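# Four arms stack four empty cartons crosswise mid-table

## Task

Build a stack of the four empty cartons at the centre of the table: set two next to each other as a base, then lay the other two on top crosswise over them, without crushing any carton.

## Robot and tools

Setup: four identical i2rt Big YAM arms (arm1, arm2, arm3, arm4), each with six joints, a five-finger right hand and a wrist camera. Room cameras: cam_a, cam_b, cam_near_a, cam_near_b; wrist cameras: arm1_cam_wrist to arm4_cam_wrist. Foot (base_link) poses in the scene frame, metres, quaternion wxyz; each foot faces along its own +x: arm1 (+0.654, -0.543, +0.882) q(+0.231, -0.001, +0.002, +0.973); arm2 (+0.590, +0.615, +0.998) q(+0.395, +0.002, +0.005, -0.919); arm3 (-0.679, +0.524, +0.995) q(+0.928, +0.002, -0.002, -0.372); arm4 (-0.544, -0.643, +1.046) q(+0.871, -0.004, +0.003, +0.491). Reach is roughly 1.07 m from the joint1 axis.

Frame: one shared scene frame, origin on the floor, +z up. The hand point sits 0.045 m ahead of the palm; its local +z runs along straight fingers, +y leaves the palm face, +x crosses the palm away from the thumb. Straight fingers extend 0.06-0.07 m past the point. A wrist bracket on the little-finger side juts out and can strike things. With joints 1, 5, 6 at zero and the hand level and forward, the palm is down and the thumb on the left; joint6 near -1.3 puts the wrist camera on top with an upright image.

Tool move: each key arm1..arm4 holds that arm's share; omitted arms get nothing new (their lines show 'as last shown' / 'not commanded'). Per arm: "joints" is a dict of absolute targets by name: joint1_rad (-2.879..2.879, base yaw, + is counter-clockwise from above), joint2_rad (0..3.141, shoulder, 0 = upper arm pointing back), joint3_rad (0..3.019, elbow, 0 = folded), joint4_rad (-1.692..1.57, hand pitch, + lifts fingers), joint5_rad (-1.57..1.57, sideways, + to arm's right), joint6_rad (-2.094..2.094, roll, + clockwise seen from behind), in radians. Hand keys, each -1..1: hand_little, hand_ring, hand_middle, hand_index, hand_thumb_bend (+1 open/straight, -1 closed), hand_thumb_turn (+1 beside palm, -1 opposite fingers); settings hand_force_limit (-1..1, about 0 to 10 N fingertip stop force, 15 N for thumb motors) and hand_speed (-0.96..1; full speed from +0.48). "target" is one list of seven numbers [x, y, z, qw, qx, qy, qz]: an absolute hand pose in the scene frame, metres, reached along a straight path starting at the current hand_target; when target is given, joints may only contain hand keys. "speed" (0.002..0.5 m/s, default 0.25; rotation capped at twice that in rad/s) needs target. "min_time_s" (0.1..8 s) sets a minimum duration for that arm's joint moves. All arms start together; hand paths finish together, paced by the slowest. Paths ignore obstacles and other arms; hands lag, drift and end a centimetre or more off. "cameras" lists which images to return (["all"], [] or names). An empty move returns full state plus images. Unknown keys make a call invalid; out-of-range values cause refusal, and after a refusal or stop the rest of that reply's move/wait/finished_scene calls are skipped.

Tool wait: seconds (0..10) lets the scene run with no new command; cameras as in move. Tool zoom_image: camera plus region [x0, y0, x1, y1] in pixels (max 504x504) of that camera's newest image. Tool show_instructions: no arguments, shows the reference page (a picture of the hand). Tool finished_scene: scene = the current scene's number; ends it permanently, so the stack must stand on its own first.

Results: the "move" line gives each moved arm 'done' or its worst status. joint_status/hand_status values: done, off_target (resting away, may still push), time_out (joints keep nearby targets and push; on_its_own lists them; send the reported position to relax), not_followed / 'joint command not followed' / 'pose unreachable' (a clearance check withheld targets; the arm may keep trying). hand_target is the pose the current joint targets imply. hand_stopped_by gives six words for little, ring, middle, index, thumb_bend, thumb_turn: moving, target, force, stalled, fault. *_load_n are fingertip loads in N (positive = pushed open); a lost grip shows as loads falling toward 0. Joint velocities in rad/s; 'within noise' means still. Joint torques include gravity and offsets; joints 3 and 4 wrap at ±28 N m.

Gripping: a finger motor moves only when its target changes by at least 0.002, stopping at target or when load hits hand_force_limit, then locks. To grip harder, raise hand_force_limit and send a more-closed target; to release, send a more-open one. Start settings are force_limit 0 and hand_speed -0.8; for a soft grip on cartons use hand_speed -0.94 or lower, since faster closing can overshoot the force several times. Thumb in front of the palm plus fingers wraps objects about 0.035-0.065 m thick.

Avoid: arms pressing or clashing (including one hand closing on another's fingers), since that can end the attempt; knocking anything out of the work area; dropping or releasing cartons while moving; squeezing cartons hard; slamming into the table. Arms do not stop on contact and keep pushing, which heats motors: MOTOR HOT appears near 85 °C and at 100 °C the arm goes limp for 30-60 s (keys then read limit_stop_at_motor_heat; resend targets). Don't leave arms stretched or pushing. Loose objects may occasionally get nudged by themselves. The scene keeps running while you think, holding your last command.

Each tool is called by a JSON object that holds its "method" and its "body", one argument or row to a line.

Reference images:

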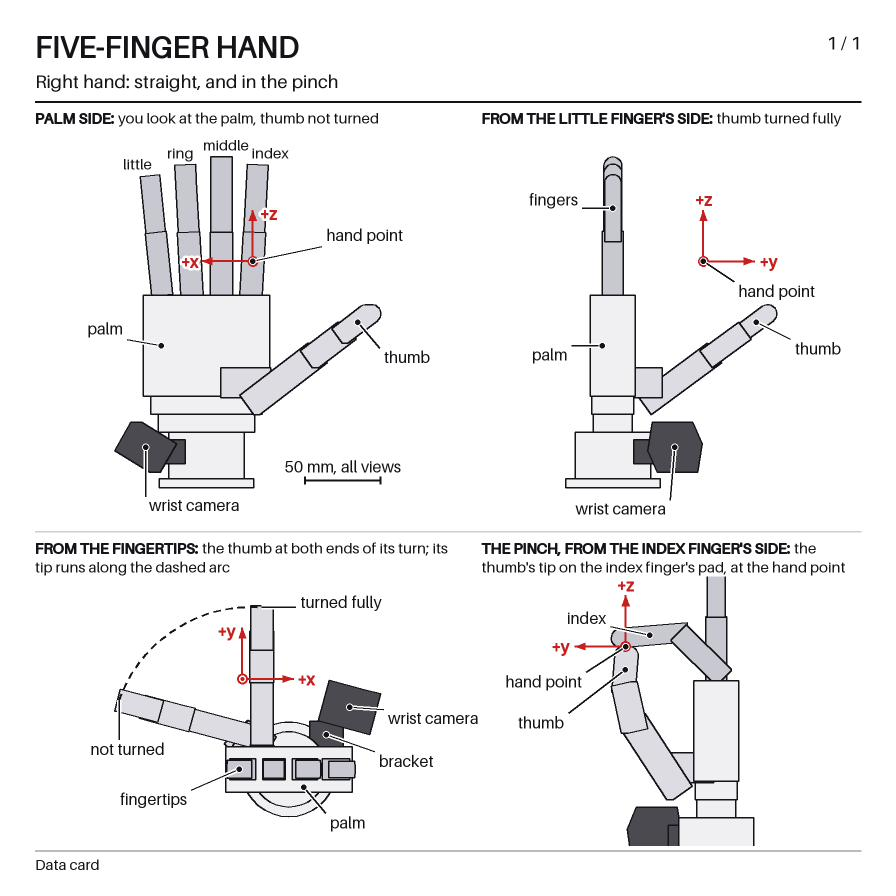

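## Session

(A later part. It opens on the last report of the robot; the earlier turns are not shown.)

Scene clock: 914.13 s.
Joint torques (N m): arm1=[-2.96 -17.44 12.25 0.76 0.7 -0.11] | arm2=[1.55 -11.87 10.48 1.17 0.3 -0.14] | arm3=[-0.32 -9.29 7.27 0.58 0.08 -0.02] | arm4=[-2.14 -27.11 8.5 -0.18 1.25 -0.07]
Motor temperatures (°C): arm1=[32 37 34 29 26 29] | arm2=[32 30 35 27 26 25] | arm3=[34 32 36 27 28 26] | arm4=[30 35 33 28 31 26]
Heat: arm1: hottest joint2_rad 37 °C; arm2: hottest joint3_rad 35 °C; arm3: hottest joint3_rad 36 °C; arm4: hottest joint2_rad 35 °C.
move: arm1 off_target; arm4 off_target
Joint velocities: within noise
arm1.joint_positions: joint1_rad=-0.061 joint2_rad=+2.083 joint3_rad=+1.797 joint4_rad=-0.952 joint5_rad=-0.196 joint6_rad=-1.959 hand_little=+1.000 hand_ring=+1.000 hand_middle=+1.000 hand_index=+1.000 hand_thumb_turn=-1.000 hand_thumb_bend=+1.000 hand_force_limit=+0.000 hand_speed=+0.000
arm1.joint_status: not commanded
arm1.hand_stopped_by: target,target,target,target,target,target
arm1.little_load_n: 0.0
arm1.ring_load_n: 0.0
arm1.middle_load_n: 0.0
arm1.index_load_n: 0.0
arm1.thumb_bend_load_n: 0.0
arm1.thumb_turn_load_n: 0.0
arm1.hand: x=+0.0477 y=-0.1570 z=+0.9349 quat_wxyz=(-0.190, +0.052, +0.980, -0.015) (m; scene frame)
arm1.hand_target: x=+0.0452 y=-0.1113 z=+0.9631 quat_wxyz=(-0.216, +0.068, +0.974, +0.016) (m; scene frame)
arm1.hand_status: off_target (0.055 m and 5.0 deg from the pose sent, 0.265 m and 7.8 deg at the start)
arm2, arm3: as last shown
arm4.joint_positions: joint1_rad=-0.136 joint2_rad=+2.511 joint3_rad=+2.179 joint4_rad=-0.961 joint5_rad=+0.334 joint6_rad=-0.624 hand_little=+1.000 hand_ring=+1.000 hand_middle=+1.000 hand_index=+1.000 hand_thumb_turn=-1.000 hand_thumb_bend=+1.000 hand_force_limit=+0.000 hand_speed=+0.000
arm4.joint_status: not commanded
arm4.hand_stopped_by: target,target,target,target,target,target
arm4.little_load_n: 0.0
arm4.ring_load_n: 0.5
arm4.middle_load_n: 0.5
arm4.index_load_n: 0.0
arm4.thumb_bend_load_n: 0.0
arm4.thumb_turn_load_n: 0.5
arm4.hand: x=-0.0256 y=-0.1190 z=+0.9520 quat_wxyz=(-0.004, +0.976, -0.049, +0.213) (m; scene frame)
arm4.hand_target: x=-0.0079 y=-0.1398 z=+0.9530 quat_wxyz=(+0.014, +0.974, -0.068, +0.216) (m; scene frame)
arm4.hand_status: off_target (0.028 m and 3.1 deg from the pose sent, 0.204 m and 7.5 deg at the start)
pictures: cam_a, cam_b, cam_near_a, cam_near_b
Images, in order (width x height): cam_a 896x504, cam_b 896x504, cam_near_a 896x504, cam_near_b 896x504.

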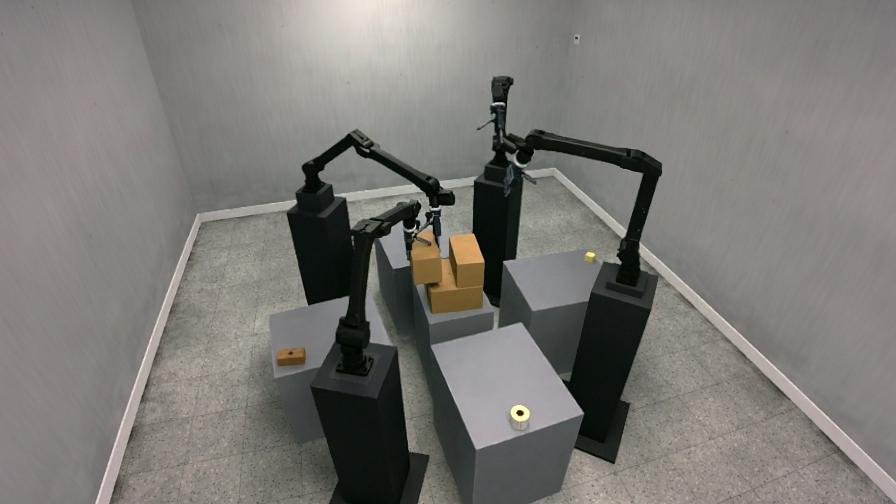

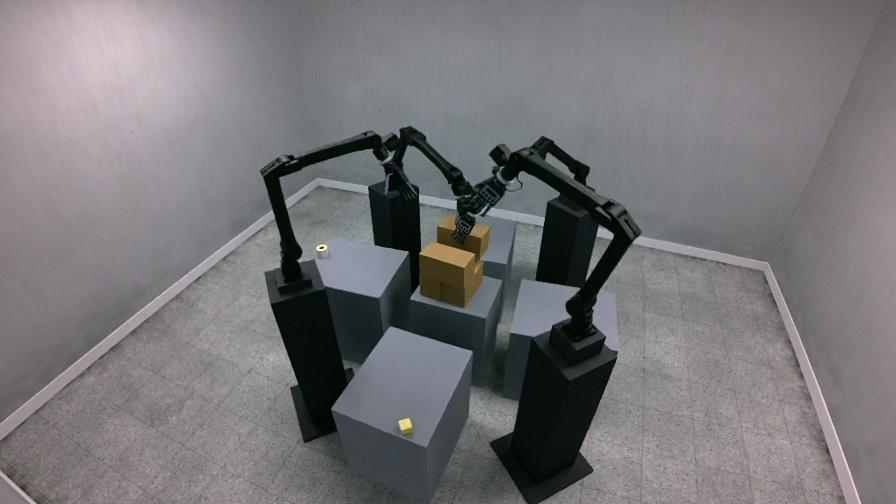

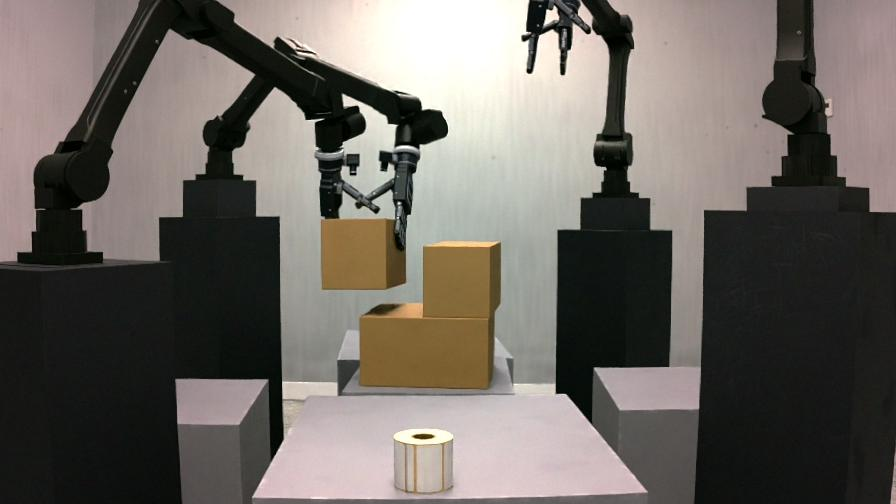

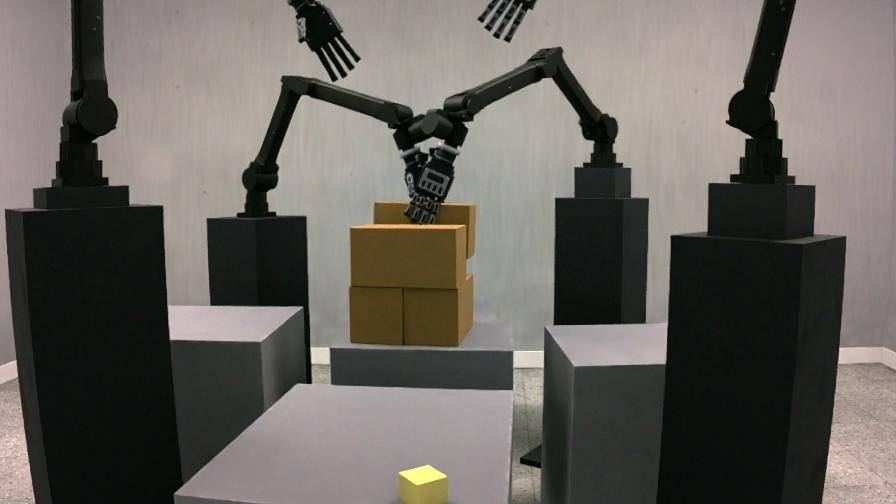

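{"method": "move", "body": {
  "arm1": {"target":[0.0458,-0.0693,0.955,-0.2329,0.0678,0.9700,0.0163],"speed":0.06},
  "arm4": {"target":[-0.0029,-0.0997,0.942,-0.0151,-0.9740,0.0681,-0.2159],"speed":0.06},
  "cameras": ["cam_a","cam_b","cam_near_a","cam_near_b"]
}}

{"method": "zoom_image", "body": {
  "camera": "cam_near_a",
  "region": [300, 140, 520, 340]
}}

{"method": "zoom_image", "body": {
  "camera": "cam_near_b",
  "region": [330, 180, 510, 360]
}}

{"method": "zoom_image", "body": {
  "camera": "cam_a",
  "region": [360, 180, 520, 320]
}}

Scene clock: 944.30 s.
Joint torques (N m): arm1=[-2.84 -17.85 12.37 1.4 0.58 -0.08] | arm2=[1.9 -12.45 10.29 0.91 0.3 -0.11] | arm3=[-0.38 -9.47 7.25 0.58 0.09 -0.03] | arm4=[-1.2 -28.1 9.09 -0.09 1.11 -0.03]
Motor temperatures (°C): arm1=[32 38 36 29 26 29] | arm2=[32 30 35 27 26 25] | arm3=[34 32 36 27 27 26] | arm4=[30 35 34 28 31 26]
Heat: arm1: hottest joint2_rad 38 °C; arm2: hottest joint3_rad 35 °C; arm3: hottest joint3_rad 36 °C; arm4: hottest joint2_rad 35 °C.
move: arm1 off_target; arm4 off_target
Joint velocities: within noise
arm1.joint_positions: joint1_rad=-0.118 joint2_rad=+2.123 joint3_rad=+1.832 joint4_rad=-0.950 joint5_rad=-0.229 joint6_rad=-2.007 hand_little=+1.000 hand_ring=+1.000 hand_middle=+1.000 hand_index=+1.000 hand_thumb_turn=-1.000 hand_thumb_bend=+1.000 hand_force_limit=+0.000 hand_speed=+0.000
arm1.joint_status: not commanded
arm1.hand_stopped_by: target,target,target,target,target,target
arm1.little_load_n: 0.0
arm1.ring_load_n: 0.0
arm1.middle_load_n: 0.0
arm1.index_load_n: 0.0
arm1.thumb_bend_load_n: 0.0
arm1.thumb_turn_load_n: 0.0
arm1.hand: x=+0.0553 y=-0.1213 z=+0.9231 quat_wxyz=(-0.197, +0.054, +0.979, -0.020) (m; scene frame)
arm1.hand_target: x=+0.0504 y=-0.0719 z=+0.9568 quat_wxyz=(-0.232, +0.068, +0.970, +0.017) (m; scene frame)
arm1.hand_status: off_target (0.062 m and 6.2 deg from the pose sent, 0.090 m and 6.5 deg at the start)
arm2, arm3: as last shown
arm2.thumb_turn_load_n: 0.5
arm4.joint_positions: joint1_rad=-0.113 joint2_rad=+2.670 joint3_rad=+2.466 joint4_rad=-1.104 joint5_rad=+0.344 joint6_rad=-0.597 hand_little=+1.000 hand_ring=+1.000 hand_middle=+1.000 hand_index=+1.000 hand_thumb_turn=-1.000 hand_thumb_bend=+1.000 hand_force_limit=+0.000 hand_speed=+0.000
arm4.joint_status: not commanded
arm4.hand_stopped_by: target,target,target,target,target,target
arm4.little_load_n: 0.0
arm4.ring_load_n: 0.0
arm4.middle_load_n: 0.5
arm4.index_load_n: 0.0
arm4.thumb_bend_load_n: -0.5
arm4.thumb_turn_load_n: 0.0
arm4.hand: x=-0.0188 y=-0.0831 z=+0.9411 quat_wxyz=(+0.000, +0.976, -0.050, +0.213) (m; scene frame)
arm4.hand_target: x=-0.0034 y=-0.0999 z=+0.9419 quat_wxyz=(+0.014, +0.974, -0.068, +0.216) (m; scene frame)
arm4.hand_status: off_target (0.023 m and 2.7 deg from the pose sent, 0.031 m and 3.1 deg at the start)
pictures: cam_a, cam_b, cam_near_a, cam_near_b
Images, in order (width x height): cam_a 896x504, cam_b 896x504, cam_near_a 896x504, cam_near_b 896x504.

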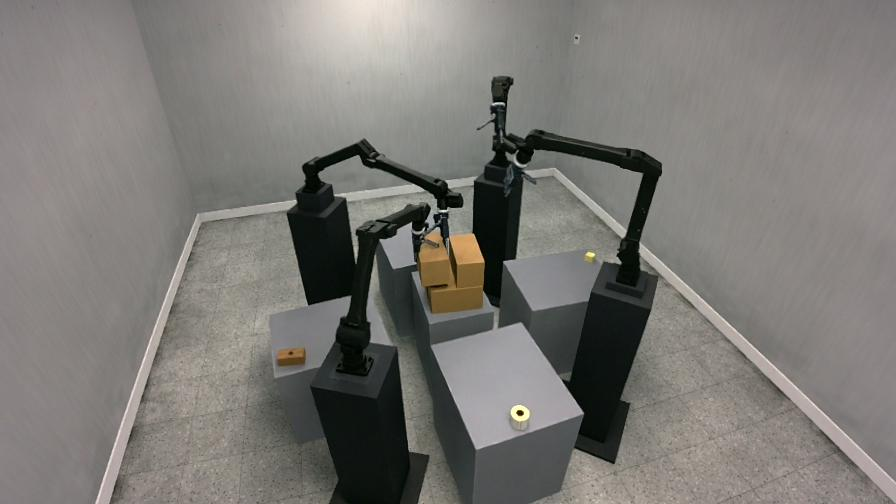

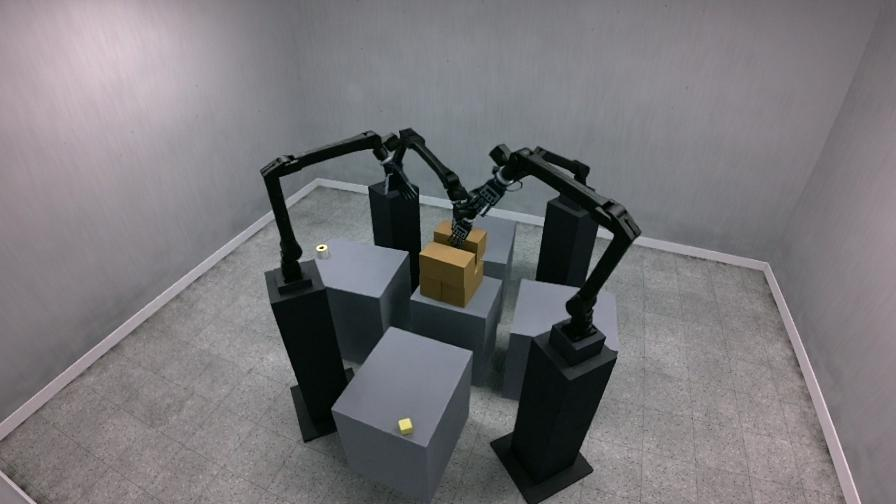

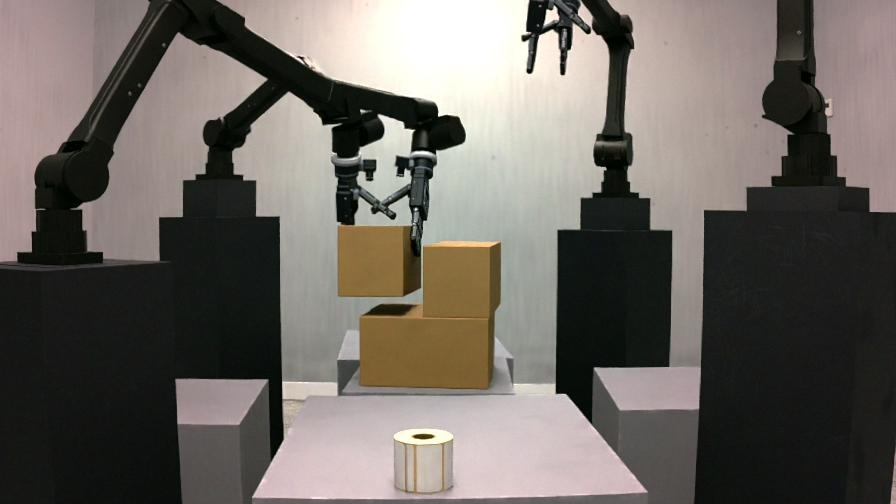

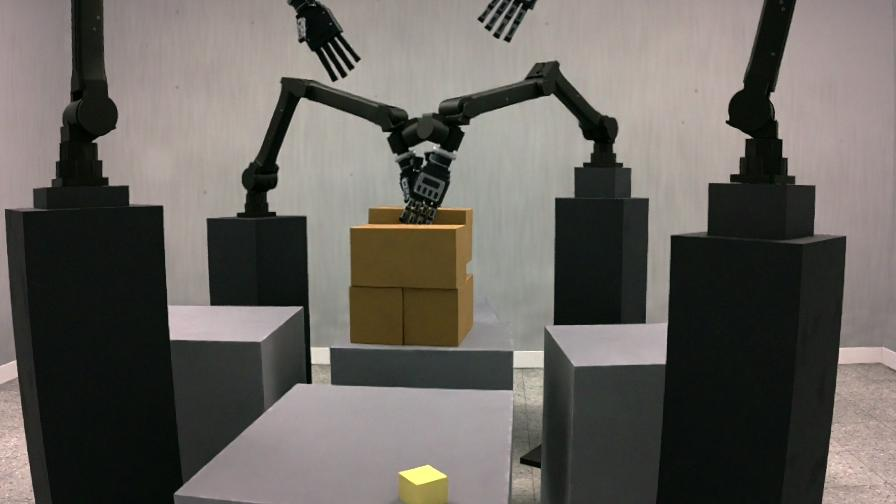

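Scaled by 2.291 from the camera's 896x504 image, which has a finer 1280x720 frame.

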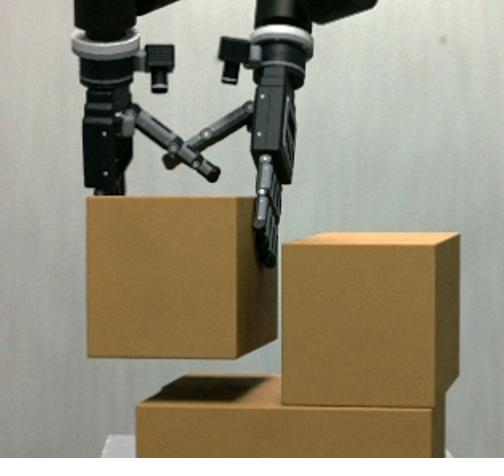

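Scaled by 2.800 from the camera's 896x504 image, which has a finer 1280x720 frame.

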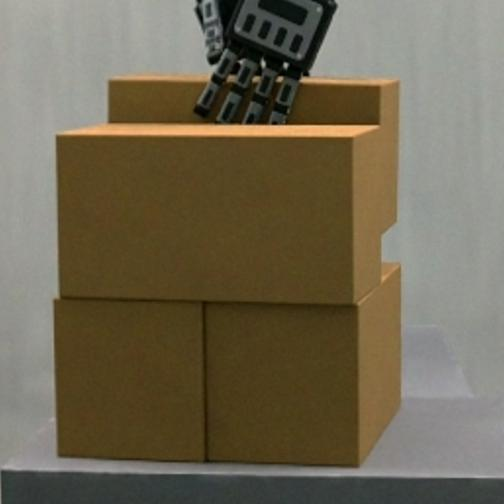

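Scaled by 3.150 from the camera's 896x504 image, which has a finer 1280x720 frame.

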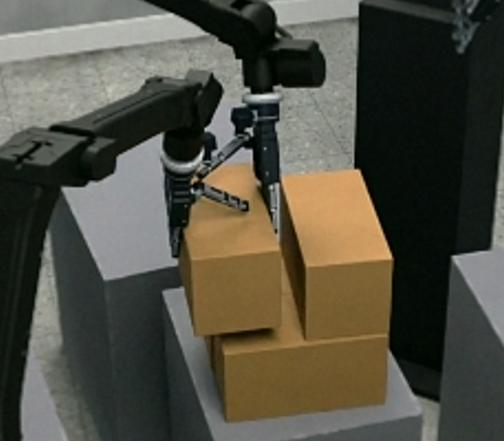

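{"method": "move", "body": {
  "arm1": {"target":[0.0458,-0.0693,0.923,-0.2329,0.0678,0.9700,0.0163],"speed":0.04},
  "arm4": {"target":[-0.0029,-0.0997,0.907,-0.0151,-0.9740,0.0681,-0.2159],"speed":0.04},
  "cameras": ["cam_near_a","cam_near_b"]
}}

{"method": "zoom_image", "body": {
  "camera": "cam_near_a",
  "region": [300, 140, 520, 340]
}}

{"method": "zoom_image", "body": {
  "camera": "cam_near_b",
  "region": [330, 180, 510, 360]
}}

Scene clock: 950.53 s.
Joint torques (N m): arm1=[-3.02 -18.78 9.76 1.81 0.64 -0.08] | arm2=[1.73 -12.51 10.52 0.84 0.32 -0.17] | arm3=[-0.38 -9.29 7.25 0.58 0.08 -0.03] | arm4=[-2.14 -28.04 8.4 0.36 1.12 -0.03]
Motor temperatures (°C): arm1=[32 38 38 29 26 29] | arm2=[32 30 35 27 26 25] | arm3=[34 32 36 27 27 26] | arm4=[30 35 34 28 31 26]
Heat: arm1: hottest joint2_rad 38 °C; arm2: hottest joint3_rad 35 °C; arm3: hottest joint3_rad 36 °C; arm4: hottest joint2_rad 35 °C.
move: arm1 off_target; arm4 off_target
Joint velocities: within noise
arm1.joint_positions: joint1_rad=-0.119 joint2_rad=+2.162 joint3_rad=+1.832 joint4_rad=-0.898 joint5_rad=-0.231 joint6_rad=-2.007 hand_little=+1.000 hand_ring=+1.000 hand_middle=+1.000 hand_index=+1.000 hand_thumb_turn=-1.000 hand_thumb_bend=+1.000 hand_force_limit=+0.000 hand_speed=+0.000
arm1.joint_status: not commanded
arm1.hand_stopped_by: target,target,target,target,target,target
arm1.little_load_n: 0.0
arm1.ring_load_n: 0.5
arm1.middle_load_n: 0.0
arm1.index_load_n: 0.0
arm1.thumb_bend_load_n: 0.0
arm1.thumb_turn_load_n: 0.0
arm1.hand: x=+0.0473 y=-0.1155 z=+0.8998 quat_wxyz=(-0.203, +0.053, +0.978, -0.018) (m; scene frame)
arm1.hand_target: x=+0.0489 y=-0.0711 z=+0.9242 quat_wxyz=(-0.232, +0.068, +0.970, +0.017) (m; scene frame)
arm1.hand_status: off_target (0.052 m and 5.5 deg from the pose sent, 0.053 m and 6.2 deg at the start)
arm2, arm3: as last shown
arm2.thumb_turn_load_n: 0.0
arm4.joint_positions: joint1_rad=-0.103 joint2_rad=+2.709 joint3_rad=+2.466 joint4_rad=-1.070 joint5_rad=+0.344 joint6_rad=-0.596 hand_little=+1.000 hand_ring=+1.000 hand_middle=+1.000 hand_index=+1.000 hand_thumb_turn=-1.000 hand_thumb_bend=+1.000 hand_force_limit=+0.000 hand_speed=+0.000
arm4.joint_status: not commanded
arm4.hand_stopped_by: target,target,target,target,target,target
arm4.little_load_n: 0.0
arm4.ring_load_n: 0.0
arm4.middle_load_n: 0.0
arm4.index_load_n: 0.0
arm4.thumb_bend_load_n: 0.0
arm4.thumb_turn_load_n: 0.0
arm4.hand: x=-0.0249 y=-0.0783 z=+0.9123 quat_wxyz=(+0.001, +0.976, -0.046, +0.211) (m; scene frame)
arm4.hand_target: x=-0.0039 y=-0.1000 z=+0.9072 quat_wxyz=(+0.015, +0.974, -0.068, +0.216) (m; scene frame)
arm4.hand_status: off_target (0.031 m and 3.1 deg from the pose sent, 0.041 m and 2.7 deg at the start)
pictures: cam_near_a, cam_near_b
Images, in order (width x height): cam_near_a 896x504, cam_near_b 896x504.

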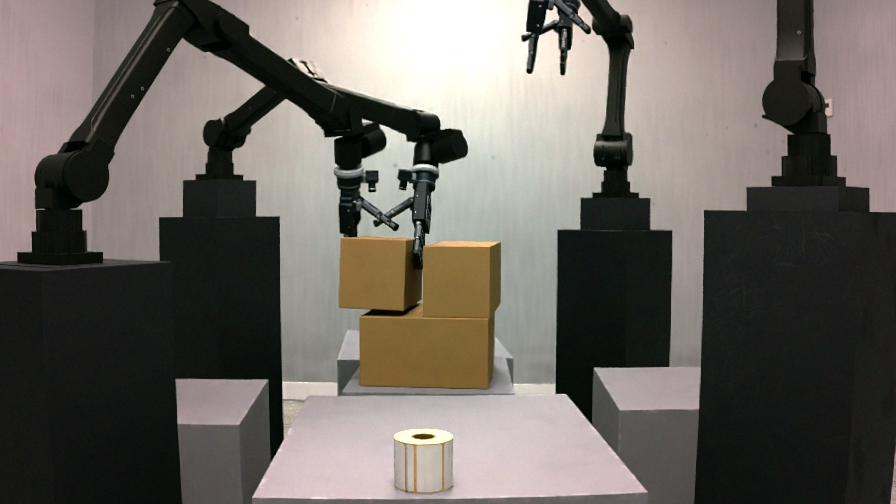

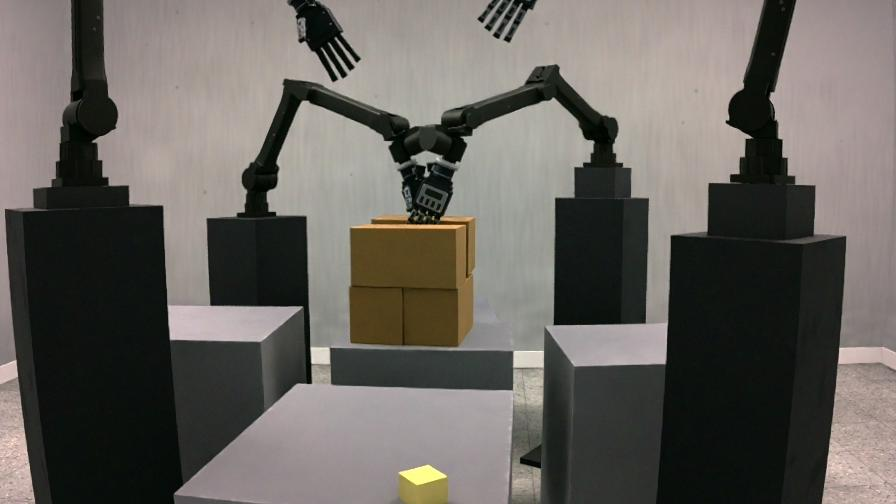

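Scaled by 2.291 from the camera's 896x504 image, which has a finer 1280x720 frame.

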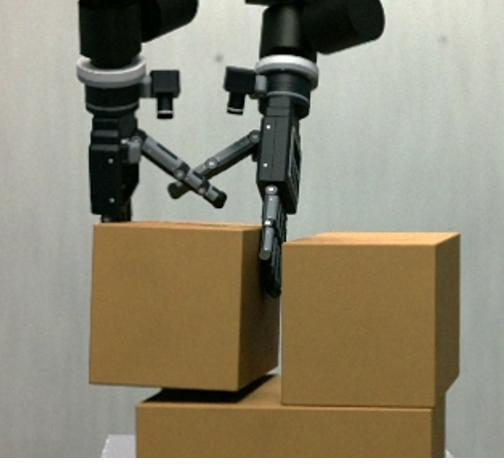

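Scaled by 2.800 from the camera's 896x504 image, which has a finer 1280x720 frame.

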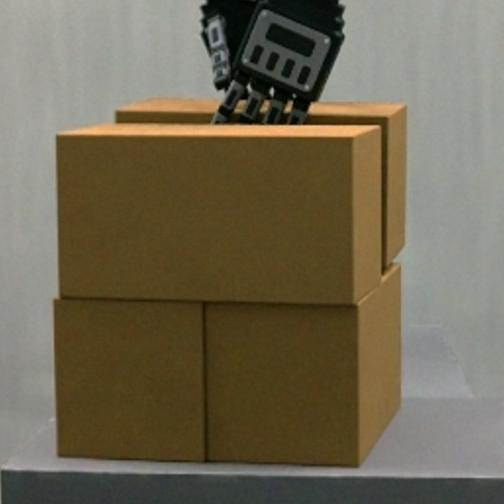

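{"method": "move", "body": {
  "arm1": {"target":[0.0458,-0.0723,0.901,-0.2329,0.0678,0.9700,0.0163],"speed":0.03},
  "arm4": {"target":[-0.0029,-0.1027,0.895,-0.0151,-0.9740,0.0681,-0.2159],"speed":0.03},
  "cameras": ["cam_near_a","cam_near_b"]
}}

{"method": "zoom_image", "body": {
  "camera": "cam_near_a",
  "region": [300, 140, 520, 340]
}}

{"method": "zoom_image", "body": {
  "camera": "cam_near_b",
  "region": [330, 180, 510, 360]
}}

Scene clock: 957.33 s.
Joint torques (N m): arm1=[-2.55 -18.96 7.94 1.96 0.57 -0.07] | arm2=[1.96 -12.04 10.67 0.91 0.37 -0.11] | arm3=[-0.38 -9.23 7.25 0.58 0.08 -0.03] | arm4=[-2.78 -27.75 7.04 0.46 1.19 -0.11]
Motor temperatures (°C): arm1=[32 38 38 29 26 29] | arm2=[32 30 35 27 26 25] | arm3=[34 32 36 27 27 26] | arm4=[30 37 34 28 31 26]
Heat: arm1: hottest joint2_rad 38 °C; arm2: hottest joint3_rad 35 °C; arm3: hottest joint3_rad 36 °C; arm4: hottest joint2_rad 37 °C.
move: arm1 off_target; arm4 off_target
Joint velocities: within noise
arm1.joint_positions: joint1_rad=-0.120 joint2_rad=+2.178 joint3_rad=+1.827 joint4_rad=-0.852 joint5_rad=-0.229 joint6_rad=-2.005 hand_little=+1.000 hand_ring=+1.000 hand_middle=+1.000 hand_index=+1.000 hand_thumb_turn=-1.000 hand_thumb_bend=+1.000 hand_force_limit=+0.000 hand_speed=+0.000
arm1.joint_status: not commanded
arm1.hand_stopped_by: target,target,target,target,target,target
arm1.little_load_n: 0.0
arm1.ring_load_n: 0.0
arm1.middle_load_n: 0.0
arm1.index_load_n: 0.0
arm1.thumb_bend_load_n: 0.0
arm1.thumb_turn_load_n: 0.0
arm1.hand: x=+0.0412 y=-0.1103 z=+0.8900 quat_wxyz=(-0.213, +0.053, +0.976, -0.011) (m; scene frame)
arm1.hand_target: x=+0.0475 y=-0.0735 z=+0.9018 quat_wxyz=(-0.232, +0.068, +0.970, +0.017) (m; scene frame)
arm1.hand_status: off_target (0.040 m and 4.3 deg from the pose sent, 0.043 m and 5.5 deg at the start)
arm2, arm3: as last shown
arm4.joint_positions: joint1_rad=-0.100 joint2_rad=+2.718 joint3_rad=+2.466 joint4_rad=-1.046 joint5_rad=+0.342 joint6_rad=-0.587 hand_little=+1.000 hand_ring=+1.000 hand_middle=+1.000 hand_index=+1.000 hand_thumb_turn=-1.000 hand_thumb_bend=+1.000 hand_force_limit=+0.000 hand_speed=+0.000
arm4.joint_status: not commanded
arm4.hand_stopped_by: target,target,target,target,target,target
arm4.little_load_n: 0.0
arm4.ring_load_n: 0.0
arm4.middle_load_n: 0.0
arm4.index_load_n: 0.5
arm4.thumb_bend_load_n: 0.0
arm4.thumb_turn_load_n: 0.0
arm4.hand: x=-0.0250 y=-0.0729 z=+0.9056 quat_wxyz=(-0.007, +0.975, -0.050, +0.215) (m; scene frame)
arm4.hand_target: x=-0.0041 y=-0.1027 z=+0.8953 quat_wxyz=(+0.015, +0.974, -0.068, +0.216) (m; scene frame)
arm4.hand_status: off_target (0.039 m and 3.3 deg from the pose sent, 0.037 m and 3.1 deg at the start)
pictures: cam_near_a, cam_near_b
Images, in order (width x height): cam_near_a 896x504, cam_near_b 896x504.

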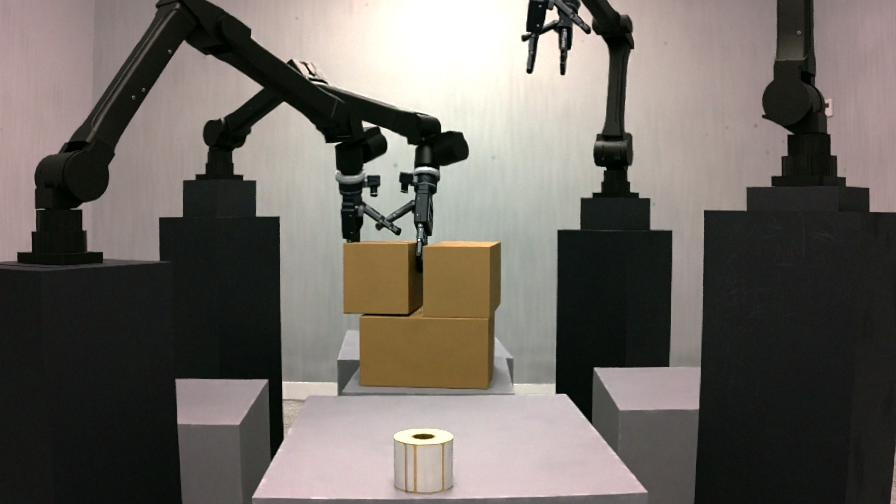

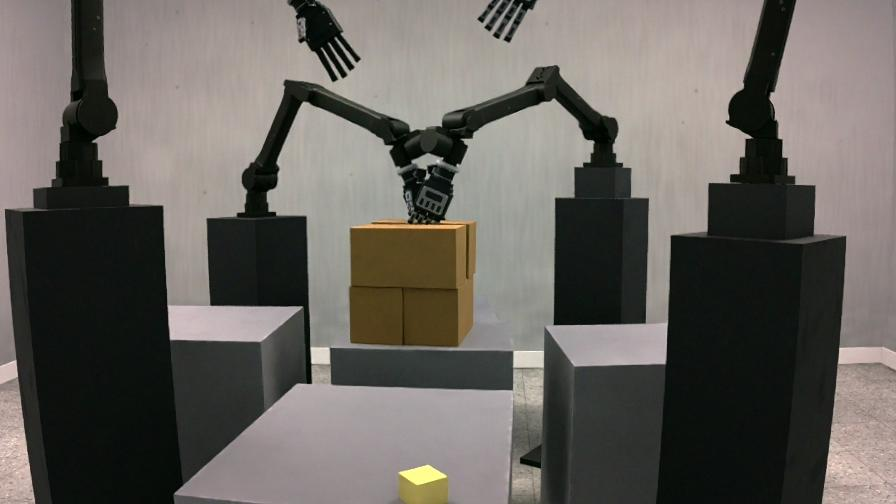

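Scaled by 2.291 from the camera's 896x504 image, which has a finer 1280x720 frame.

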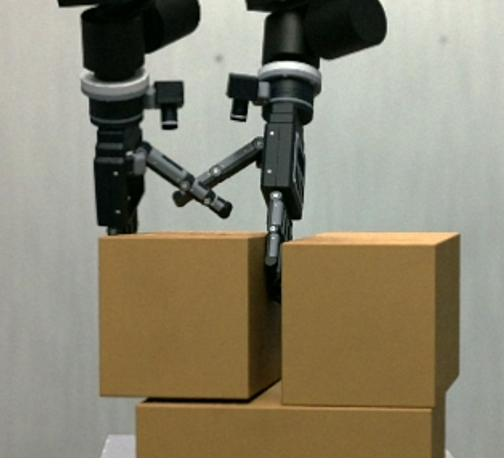

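Scaled by 2.800 from the camera's 896x504 image, which has a finer 1280x720 frame.

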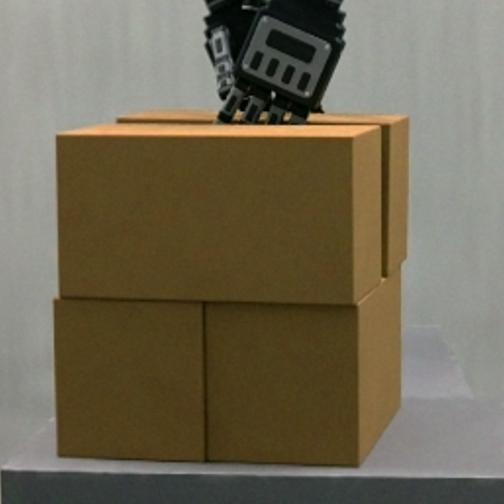

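{"method": "move", "body": {
  "arm1": {"target":[0.0448,-0.0793,0.886,-0.2329,0.0678,0.9700,0.0163],"speed":0.03},
  "arm4": {"target":[-0.0039,-0.1087,0.882,-0.0151,-0.9740,0.0681,-0.2159],"speed":0.03},
  "cameras": ["cam_near_a","cam_near_b","cam_a"]
}}

{"method": "zoom_image", "body": {
  "camera": "cam_near_a",
  "region": [300, 140, 520, 340]
}}

{"method": "zoom_image", "body": {
  "camera": "cam_near_b",
  "region": [330, 180, 510, 360]
}}

{"method": "zoom_image", "body": {
  "camera": "cam_a",
  "region": [380, 180, 520, 320]
}}

Scene clock: 962.77 s.
Joint torques (N m): arm1=[-1.9 -18.14 7.36 1.94 0.66 -0.04] | arm2=[2.49 -13.45 10.32 1.05 0.35 -0.15] | arm3=[-0.38 -9.41 7.27 0.53 0.09 -0.03] | arm4=[-3.25 -28.34 5.53 0.62 0.91 -0.15]
Motor temperatures (°C): arm1=[32 38 38 29 26 29] | arm2=[32 30 35 27 26 25] | arm3=[34 32 36 27 27 26] | arm4=[30 37 34 28 31 26]
Heat: arm1: hottest joint2_rad 38 °C; arm2: hottest joint3_rad 35 °C; arm3: hottest joint3_rad 36 °C; arm4: hottest joint2_rad 37 °C.
move: arm1 off_target; arm4 off_target
Joint velocities: within noise
arm1.joint_positions: joint1_rad=-0.119 joint2_rad=+2.178 joint3_rad=+1.807 joint4_rad=-0.812 joint5_rad=-0.228 joint6_rad=-2.000 hand_little=+1.000 hand_ring=+1.000 hand_middle=+1.000 hand_index=+1.000 hand_thumb_turn=-1.000 hand_thumb_bend=+1.000 hand_force_limit=+0.000 hand_speed=+0.000
arm1.joint_status: not commanded
arm1.hand_stopped_by: target,target,target,target,target,target
arm1.little_load_n: 0.5
arm1.ring_load_n: 0.0
arm1.middle_load_n: 0.0
arm1.index_load_n: 0.0
arm1.thumb_bend_load_n: 0.0
arm1.thumb_turn_load_n: 0.0
arm1.hand: x=+0.0392 y=-0.1092 z=+0.8847 quat_wxyz=(-0.221, +0.054, +0.974, -0.006) (m; scene frame)
arm1.hand_target: x=+0.0459 y=-0.0802 z=+0.8865 quat_wxyz=(-0.232, +0.068, +0.970, +0.016) (m; scene frame)
arm1.hand_status: off_target (0.030 m and 3.3 deg from the pose sent, 0.031 m and 4.3 deg at the start)
arm2.joint_positions: joint1_rad=+0.101 joint2_rad=+1.504 joint3_rad=+1.607 joint4_rad=-1.216 joint5_rad=+0.366 joint6_rad=-0.580 hand_little=+1.000 hand_ring=+1.000 hand_middle=+1.000 hand_index=+1.000 hand_thumb_turn=-1.000 hand_thumb_bend=+1.000 hand_force_limit=+0.000 hand_speed=+0.000
arm2.joint_status: not commanded
arm2.hand_stopped_by: target,target,target,target,target,target
arm2.little_load_n: 0.0
arm2.ring_load_n: 0.0
arm2.middle_load_n: 0.0
arm2.index_load_n: 0.0
arm2.thumb_bend_load_n: 0.0
arm2.thumb_turn_load_n: 0.0
arm2.hand: x=+0.2257 y=+0.2669 z=+1.2906 quat_wxyz=(+0.275, -0.078, -0.956, +0.074) (m; scene frame)
arm2.hand_target: x=+0.2287 y=+0.2612 z=+1.2905 quat_wxyz=(+0.279, -0.068, -0.955, +0.079) (m; scene frame)
arm2.hand_status: not commanded
arm3: as last shown
arm4.joint_positions: joint1_rad=-0.100 joint2_rad=+2.718 joint3_rad=+2.445 joint4_rad=-1.006 joint5_rad=+0.349 joint6_rad=-0.587 hand_little=+1.000 hand_ring=+1.000 hand_middle=+1.000 hand_index=+1.000 hand_thumb_turn=-1.000 hand_thumb_bend=+1.000 hand_force_limit=+0.000 hand_speed=+0.000
arm4.joint_status: not commanded
arm4.hand_stopped_by: target,target,target,target,target,target
arm4.little_load_n: 0.0
arm4.ring_load_n: 0.0
arm4.middle_load_n: 0.0
arm4.index_load_n: 0.0
arm4.thumb_bend_load_n: 0.0
arm4.thumb_turn_load_n: 0.0
arm4.hand: x=-0.0224 y=-0.0719 z=+0.8982 quat_wxyz=(-0.013, +0.974, -0.052, +0.222) (m; scene frame)
arm4.hand_target: x=-0.0053 y=-0.1082 z=+0.8824 quat_wxyz=(+0.015, +0.974, -0.068, +0.215) (m; scene frame)
arm4.hand_status: off_target (0.044 m and 3.8 deg from the pose sent, 0.048 m and 3.3 deg at the start)
pictures: cam_a, cam_near_a, cam_near_b
Images, in order (width x height): cam_a 896x504, cam_near_a 896x504, cam_near_b 896x504.

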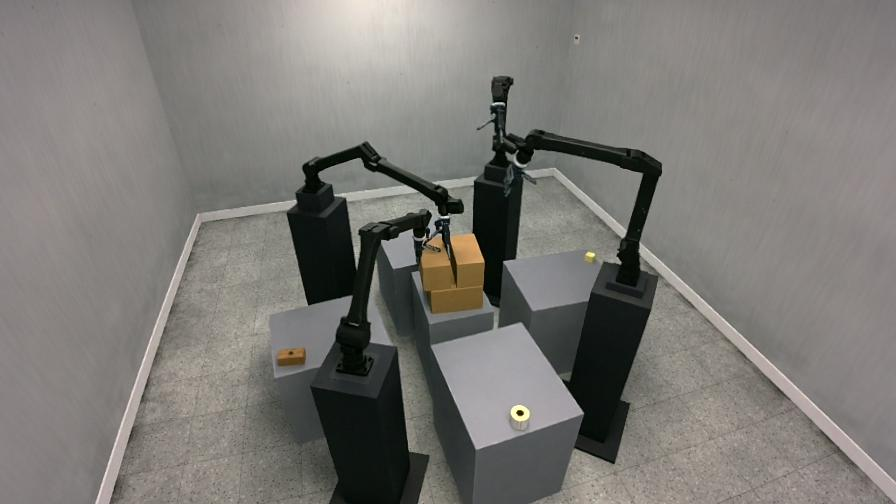

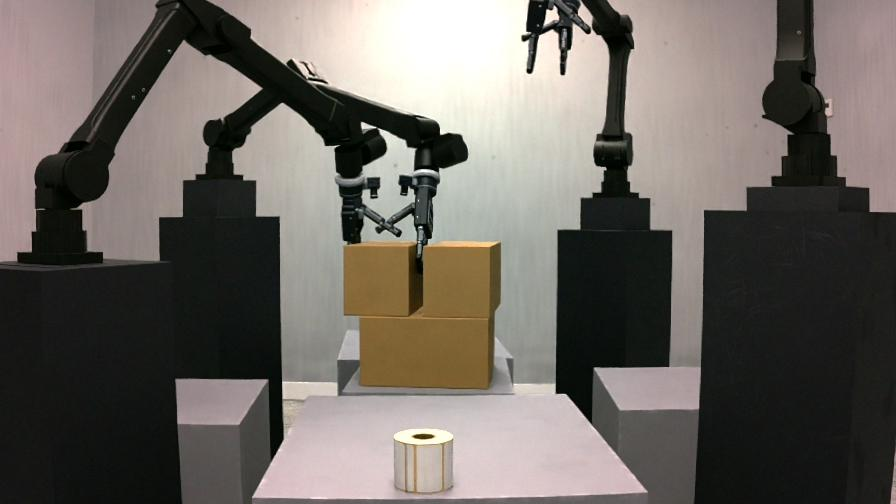

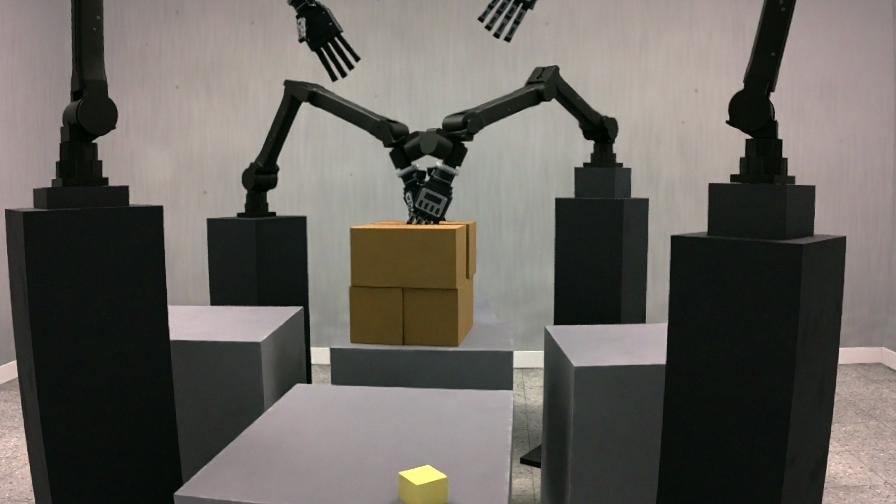

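Scaled by 2.291 from the camera's 896x504 image, which has a finer 1280x720 frame.

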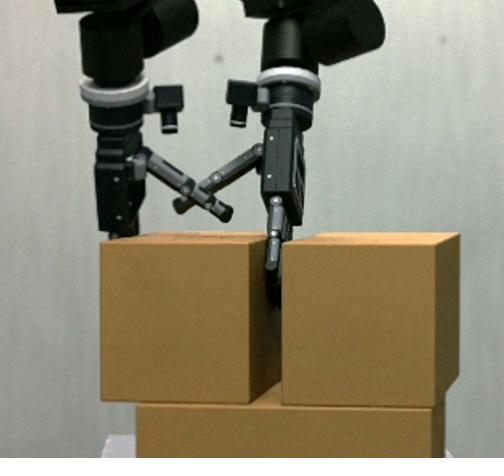

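Scaled by 2.800 from the camera's 896x504 image, which has a finer 1280x720 frame.

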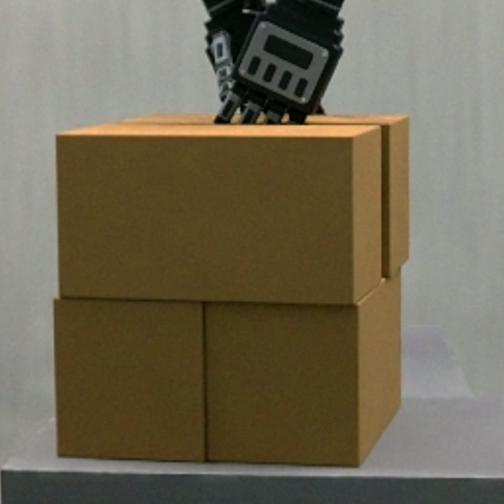

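Scaled by 3.600 from the camera's 896x504 image, which has a finer 1280x720 frame.

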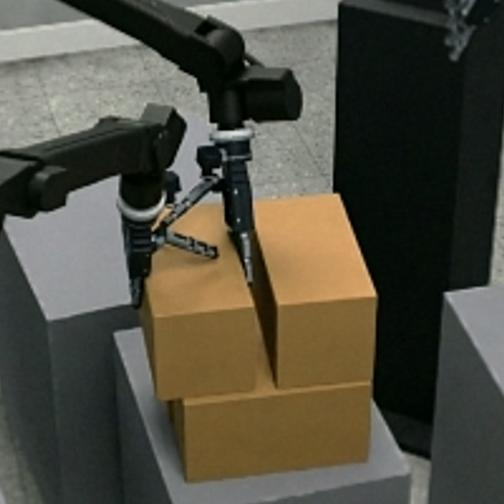

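{"method": "move", "body": {
  "arm1": {"target":[0.0337,-0.15,0.888,-0.2159,0.0595,0.9745,0.0132],"speed":0.05},
  "arm4": {"target":[-0.0170,-0.0860,0.898,-0.0132,-0.9745,0.0595,-0.2159],"speed":0.05},
  "cameras": ["cam_near_a","cam_a"]
}}

{"method": "zoom_image", "body": {
  "camera": "cam_near_a",
  "region": [300, 140, 520, 340]
}}

{"method": "zoom_image", "body": {
  "camera": "cam_a",
  "region": [380, 180, 520, 320]
}}

Scene clock: 970.73 s.
Joint torques (N m): arm1=[0.91 -20.13 6.49 0.98 0.03 0.08] | arm2=[1.9 -12.28 10.62 1.01 0.35 -0.09] | arm3=[-0.44 -9.29 7.25 0.57 0.09 -0.02] | arm4=[0.03 -28.1 9.78 0.51 0.44 -0.04]
Motor temperatures (°C): arm1=[32 38 37 29 26 29] | arm2=[32 30 35 27 26 25] | arm3=[34 32 36 27 27 26] | arm4=[30 37 35 28 31 26]
Heat: arm1: hottest joint2_rad 38 °C; arm2: hottest joint3_rad 35 °C; arm3: hottest joint3_rad 36 °C; arm4: hottest joint2_rad 37 °C.
move: arm1 off_target; arm4 off_target
Joint velocities: within noise
arm1.joint_positions: joint1_rad=-0.056 joint2_rad=+2.151 joint3_rad=+1.727 joint4_rad=-0.768 joint5_rad=-0.163 joint6_rad=-1.942 hand_little=+1.000 hand_ring=+1.000 hand_middle=+1.000 hand_index=+1.000 hand_thumb_turn=-1.000 hand_thumb_bend=+1.000 hand_force_limit=+0.000 hand_speed=+0.000
arm1.joint_status: not commanded
arm1.hand_stopped_by: target,target,target,target,target,target
arm1.little_load_n: 0.0
arm1.ring_load_n: 0.0
arm1.middle_load_n: 0.0
arm1.index_load_n: 0.0
arm1.thumb_bend_load_n: 0.0
arm1.thumb_turn_load_n: 0.0
arm1.hand: x=+0.0385 y=-0.1490 z=+0.8731 quat_wxyz=(-0.203, +0.058, +0.977, +0.007) (m; scene frame)
arm1.hand_target: x=+0.0338 y=-0.1502 z=+0.8878 quat_wxyz=(-0.216, +0.059, +0.975, +0.013) (m; scene frame)
arm1.hand_status: off_target (0.016 m and 1.7 deg from the pose sent, 0.041 m and 2.4 deg at the start)
arm2, arm3: as last shown
arm3.thumb_turn_load_n: 0.5
arm4.joint_positions: joint1_rad=-0.108 joint2_rad=+2.735 joint3_rad=+2.462 joint4_rad=-1.076 joint5_rad=+0.364 joint6_rad=-0.586 hand_little=+1.000 hand_ring=+1.000 hand_middle=+1.000 hand_index=+1.000 hand_thumb_turn=-1.000 hand_thumb_bend=+1.000 hand_force_limit=+0.000 hand_speed=+0.000
arm4.joint_status: not commanded
arm4.hand_stopped_by: target,target,target,target,target,target
arm4.little_load_n: 0.0
arm4.ring_load_n: 0.0
arm4.middle_load_n: 0.0
arm4.index_load_n: 0.0
arm4.thumb_bend_load_n: 0.0
arm4.thumb_turn_load_n: 0.5
arm4.hand: x=-0.0260 y=-0.0913 z=+0.8930 quat_wxyz=(+0.021, +0.976, -0.051, +0.209) (m; scene frame)
arm4.hand_target: x=-0.0172 y=-0.0863 z=+0.8983 quat_wxyz=(+0.013, +0.974, -0.059, +0.216) (m; scene frame)
arm4.hand_status: off_target (0.012 m and 1.5 deg from the pose sent, 0.015 m and 3.2 deg at the start)
pictures: cam_a, cam_near_a
Images, in order (width x height): cam_a 896x504, cam_near_a 896x504.

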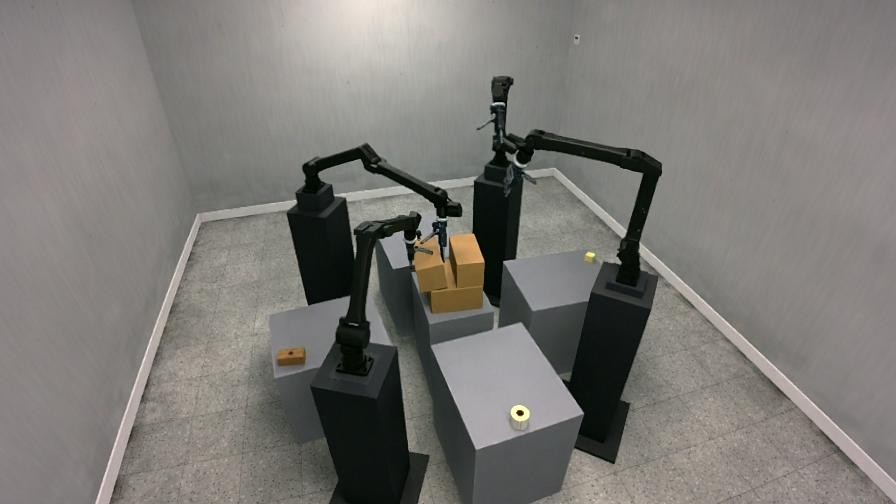

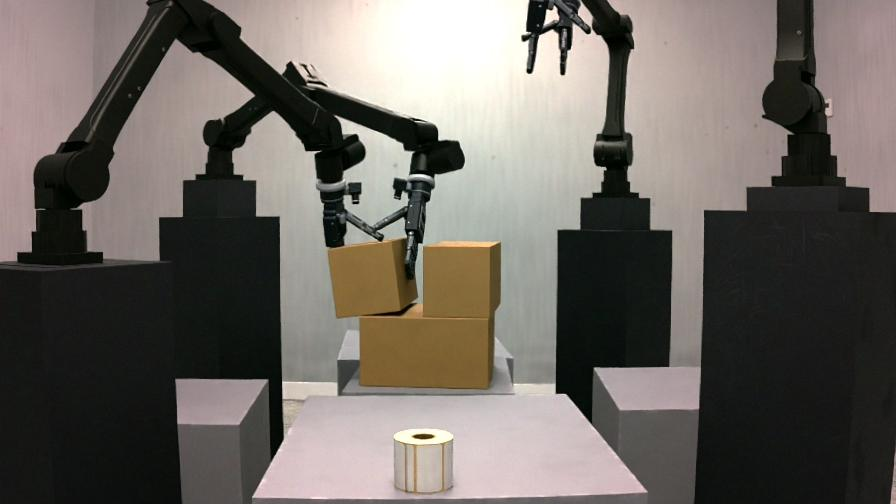

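Scaled by 2.291 from the camera's 896x504 image, which has a finer 1280x720 frame.

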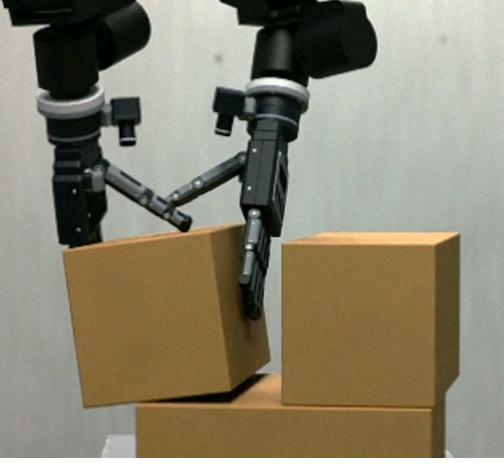

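Scaled by 3.600 from the camera's 896x504 image, which has a finer 1280x720 frame.

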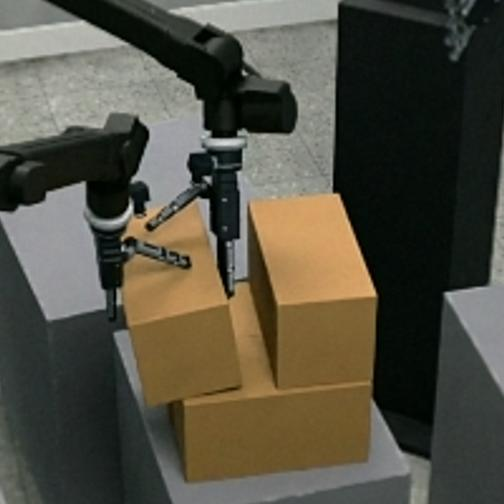

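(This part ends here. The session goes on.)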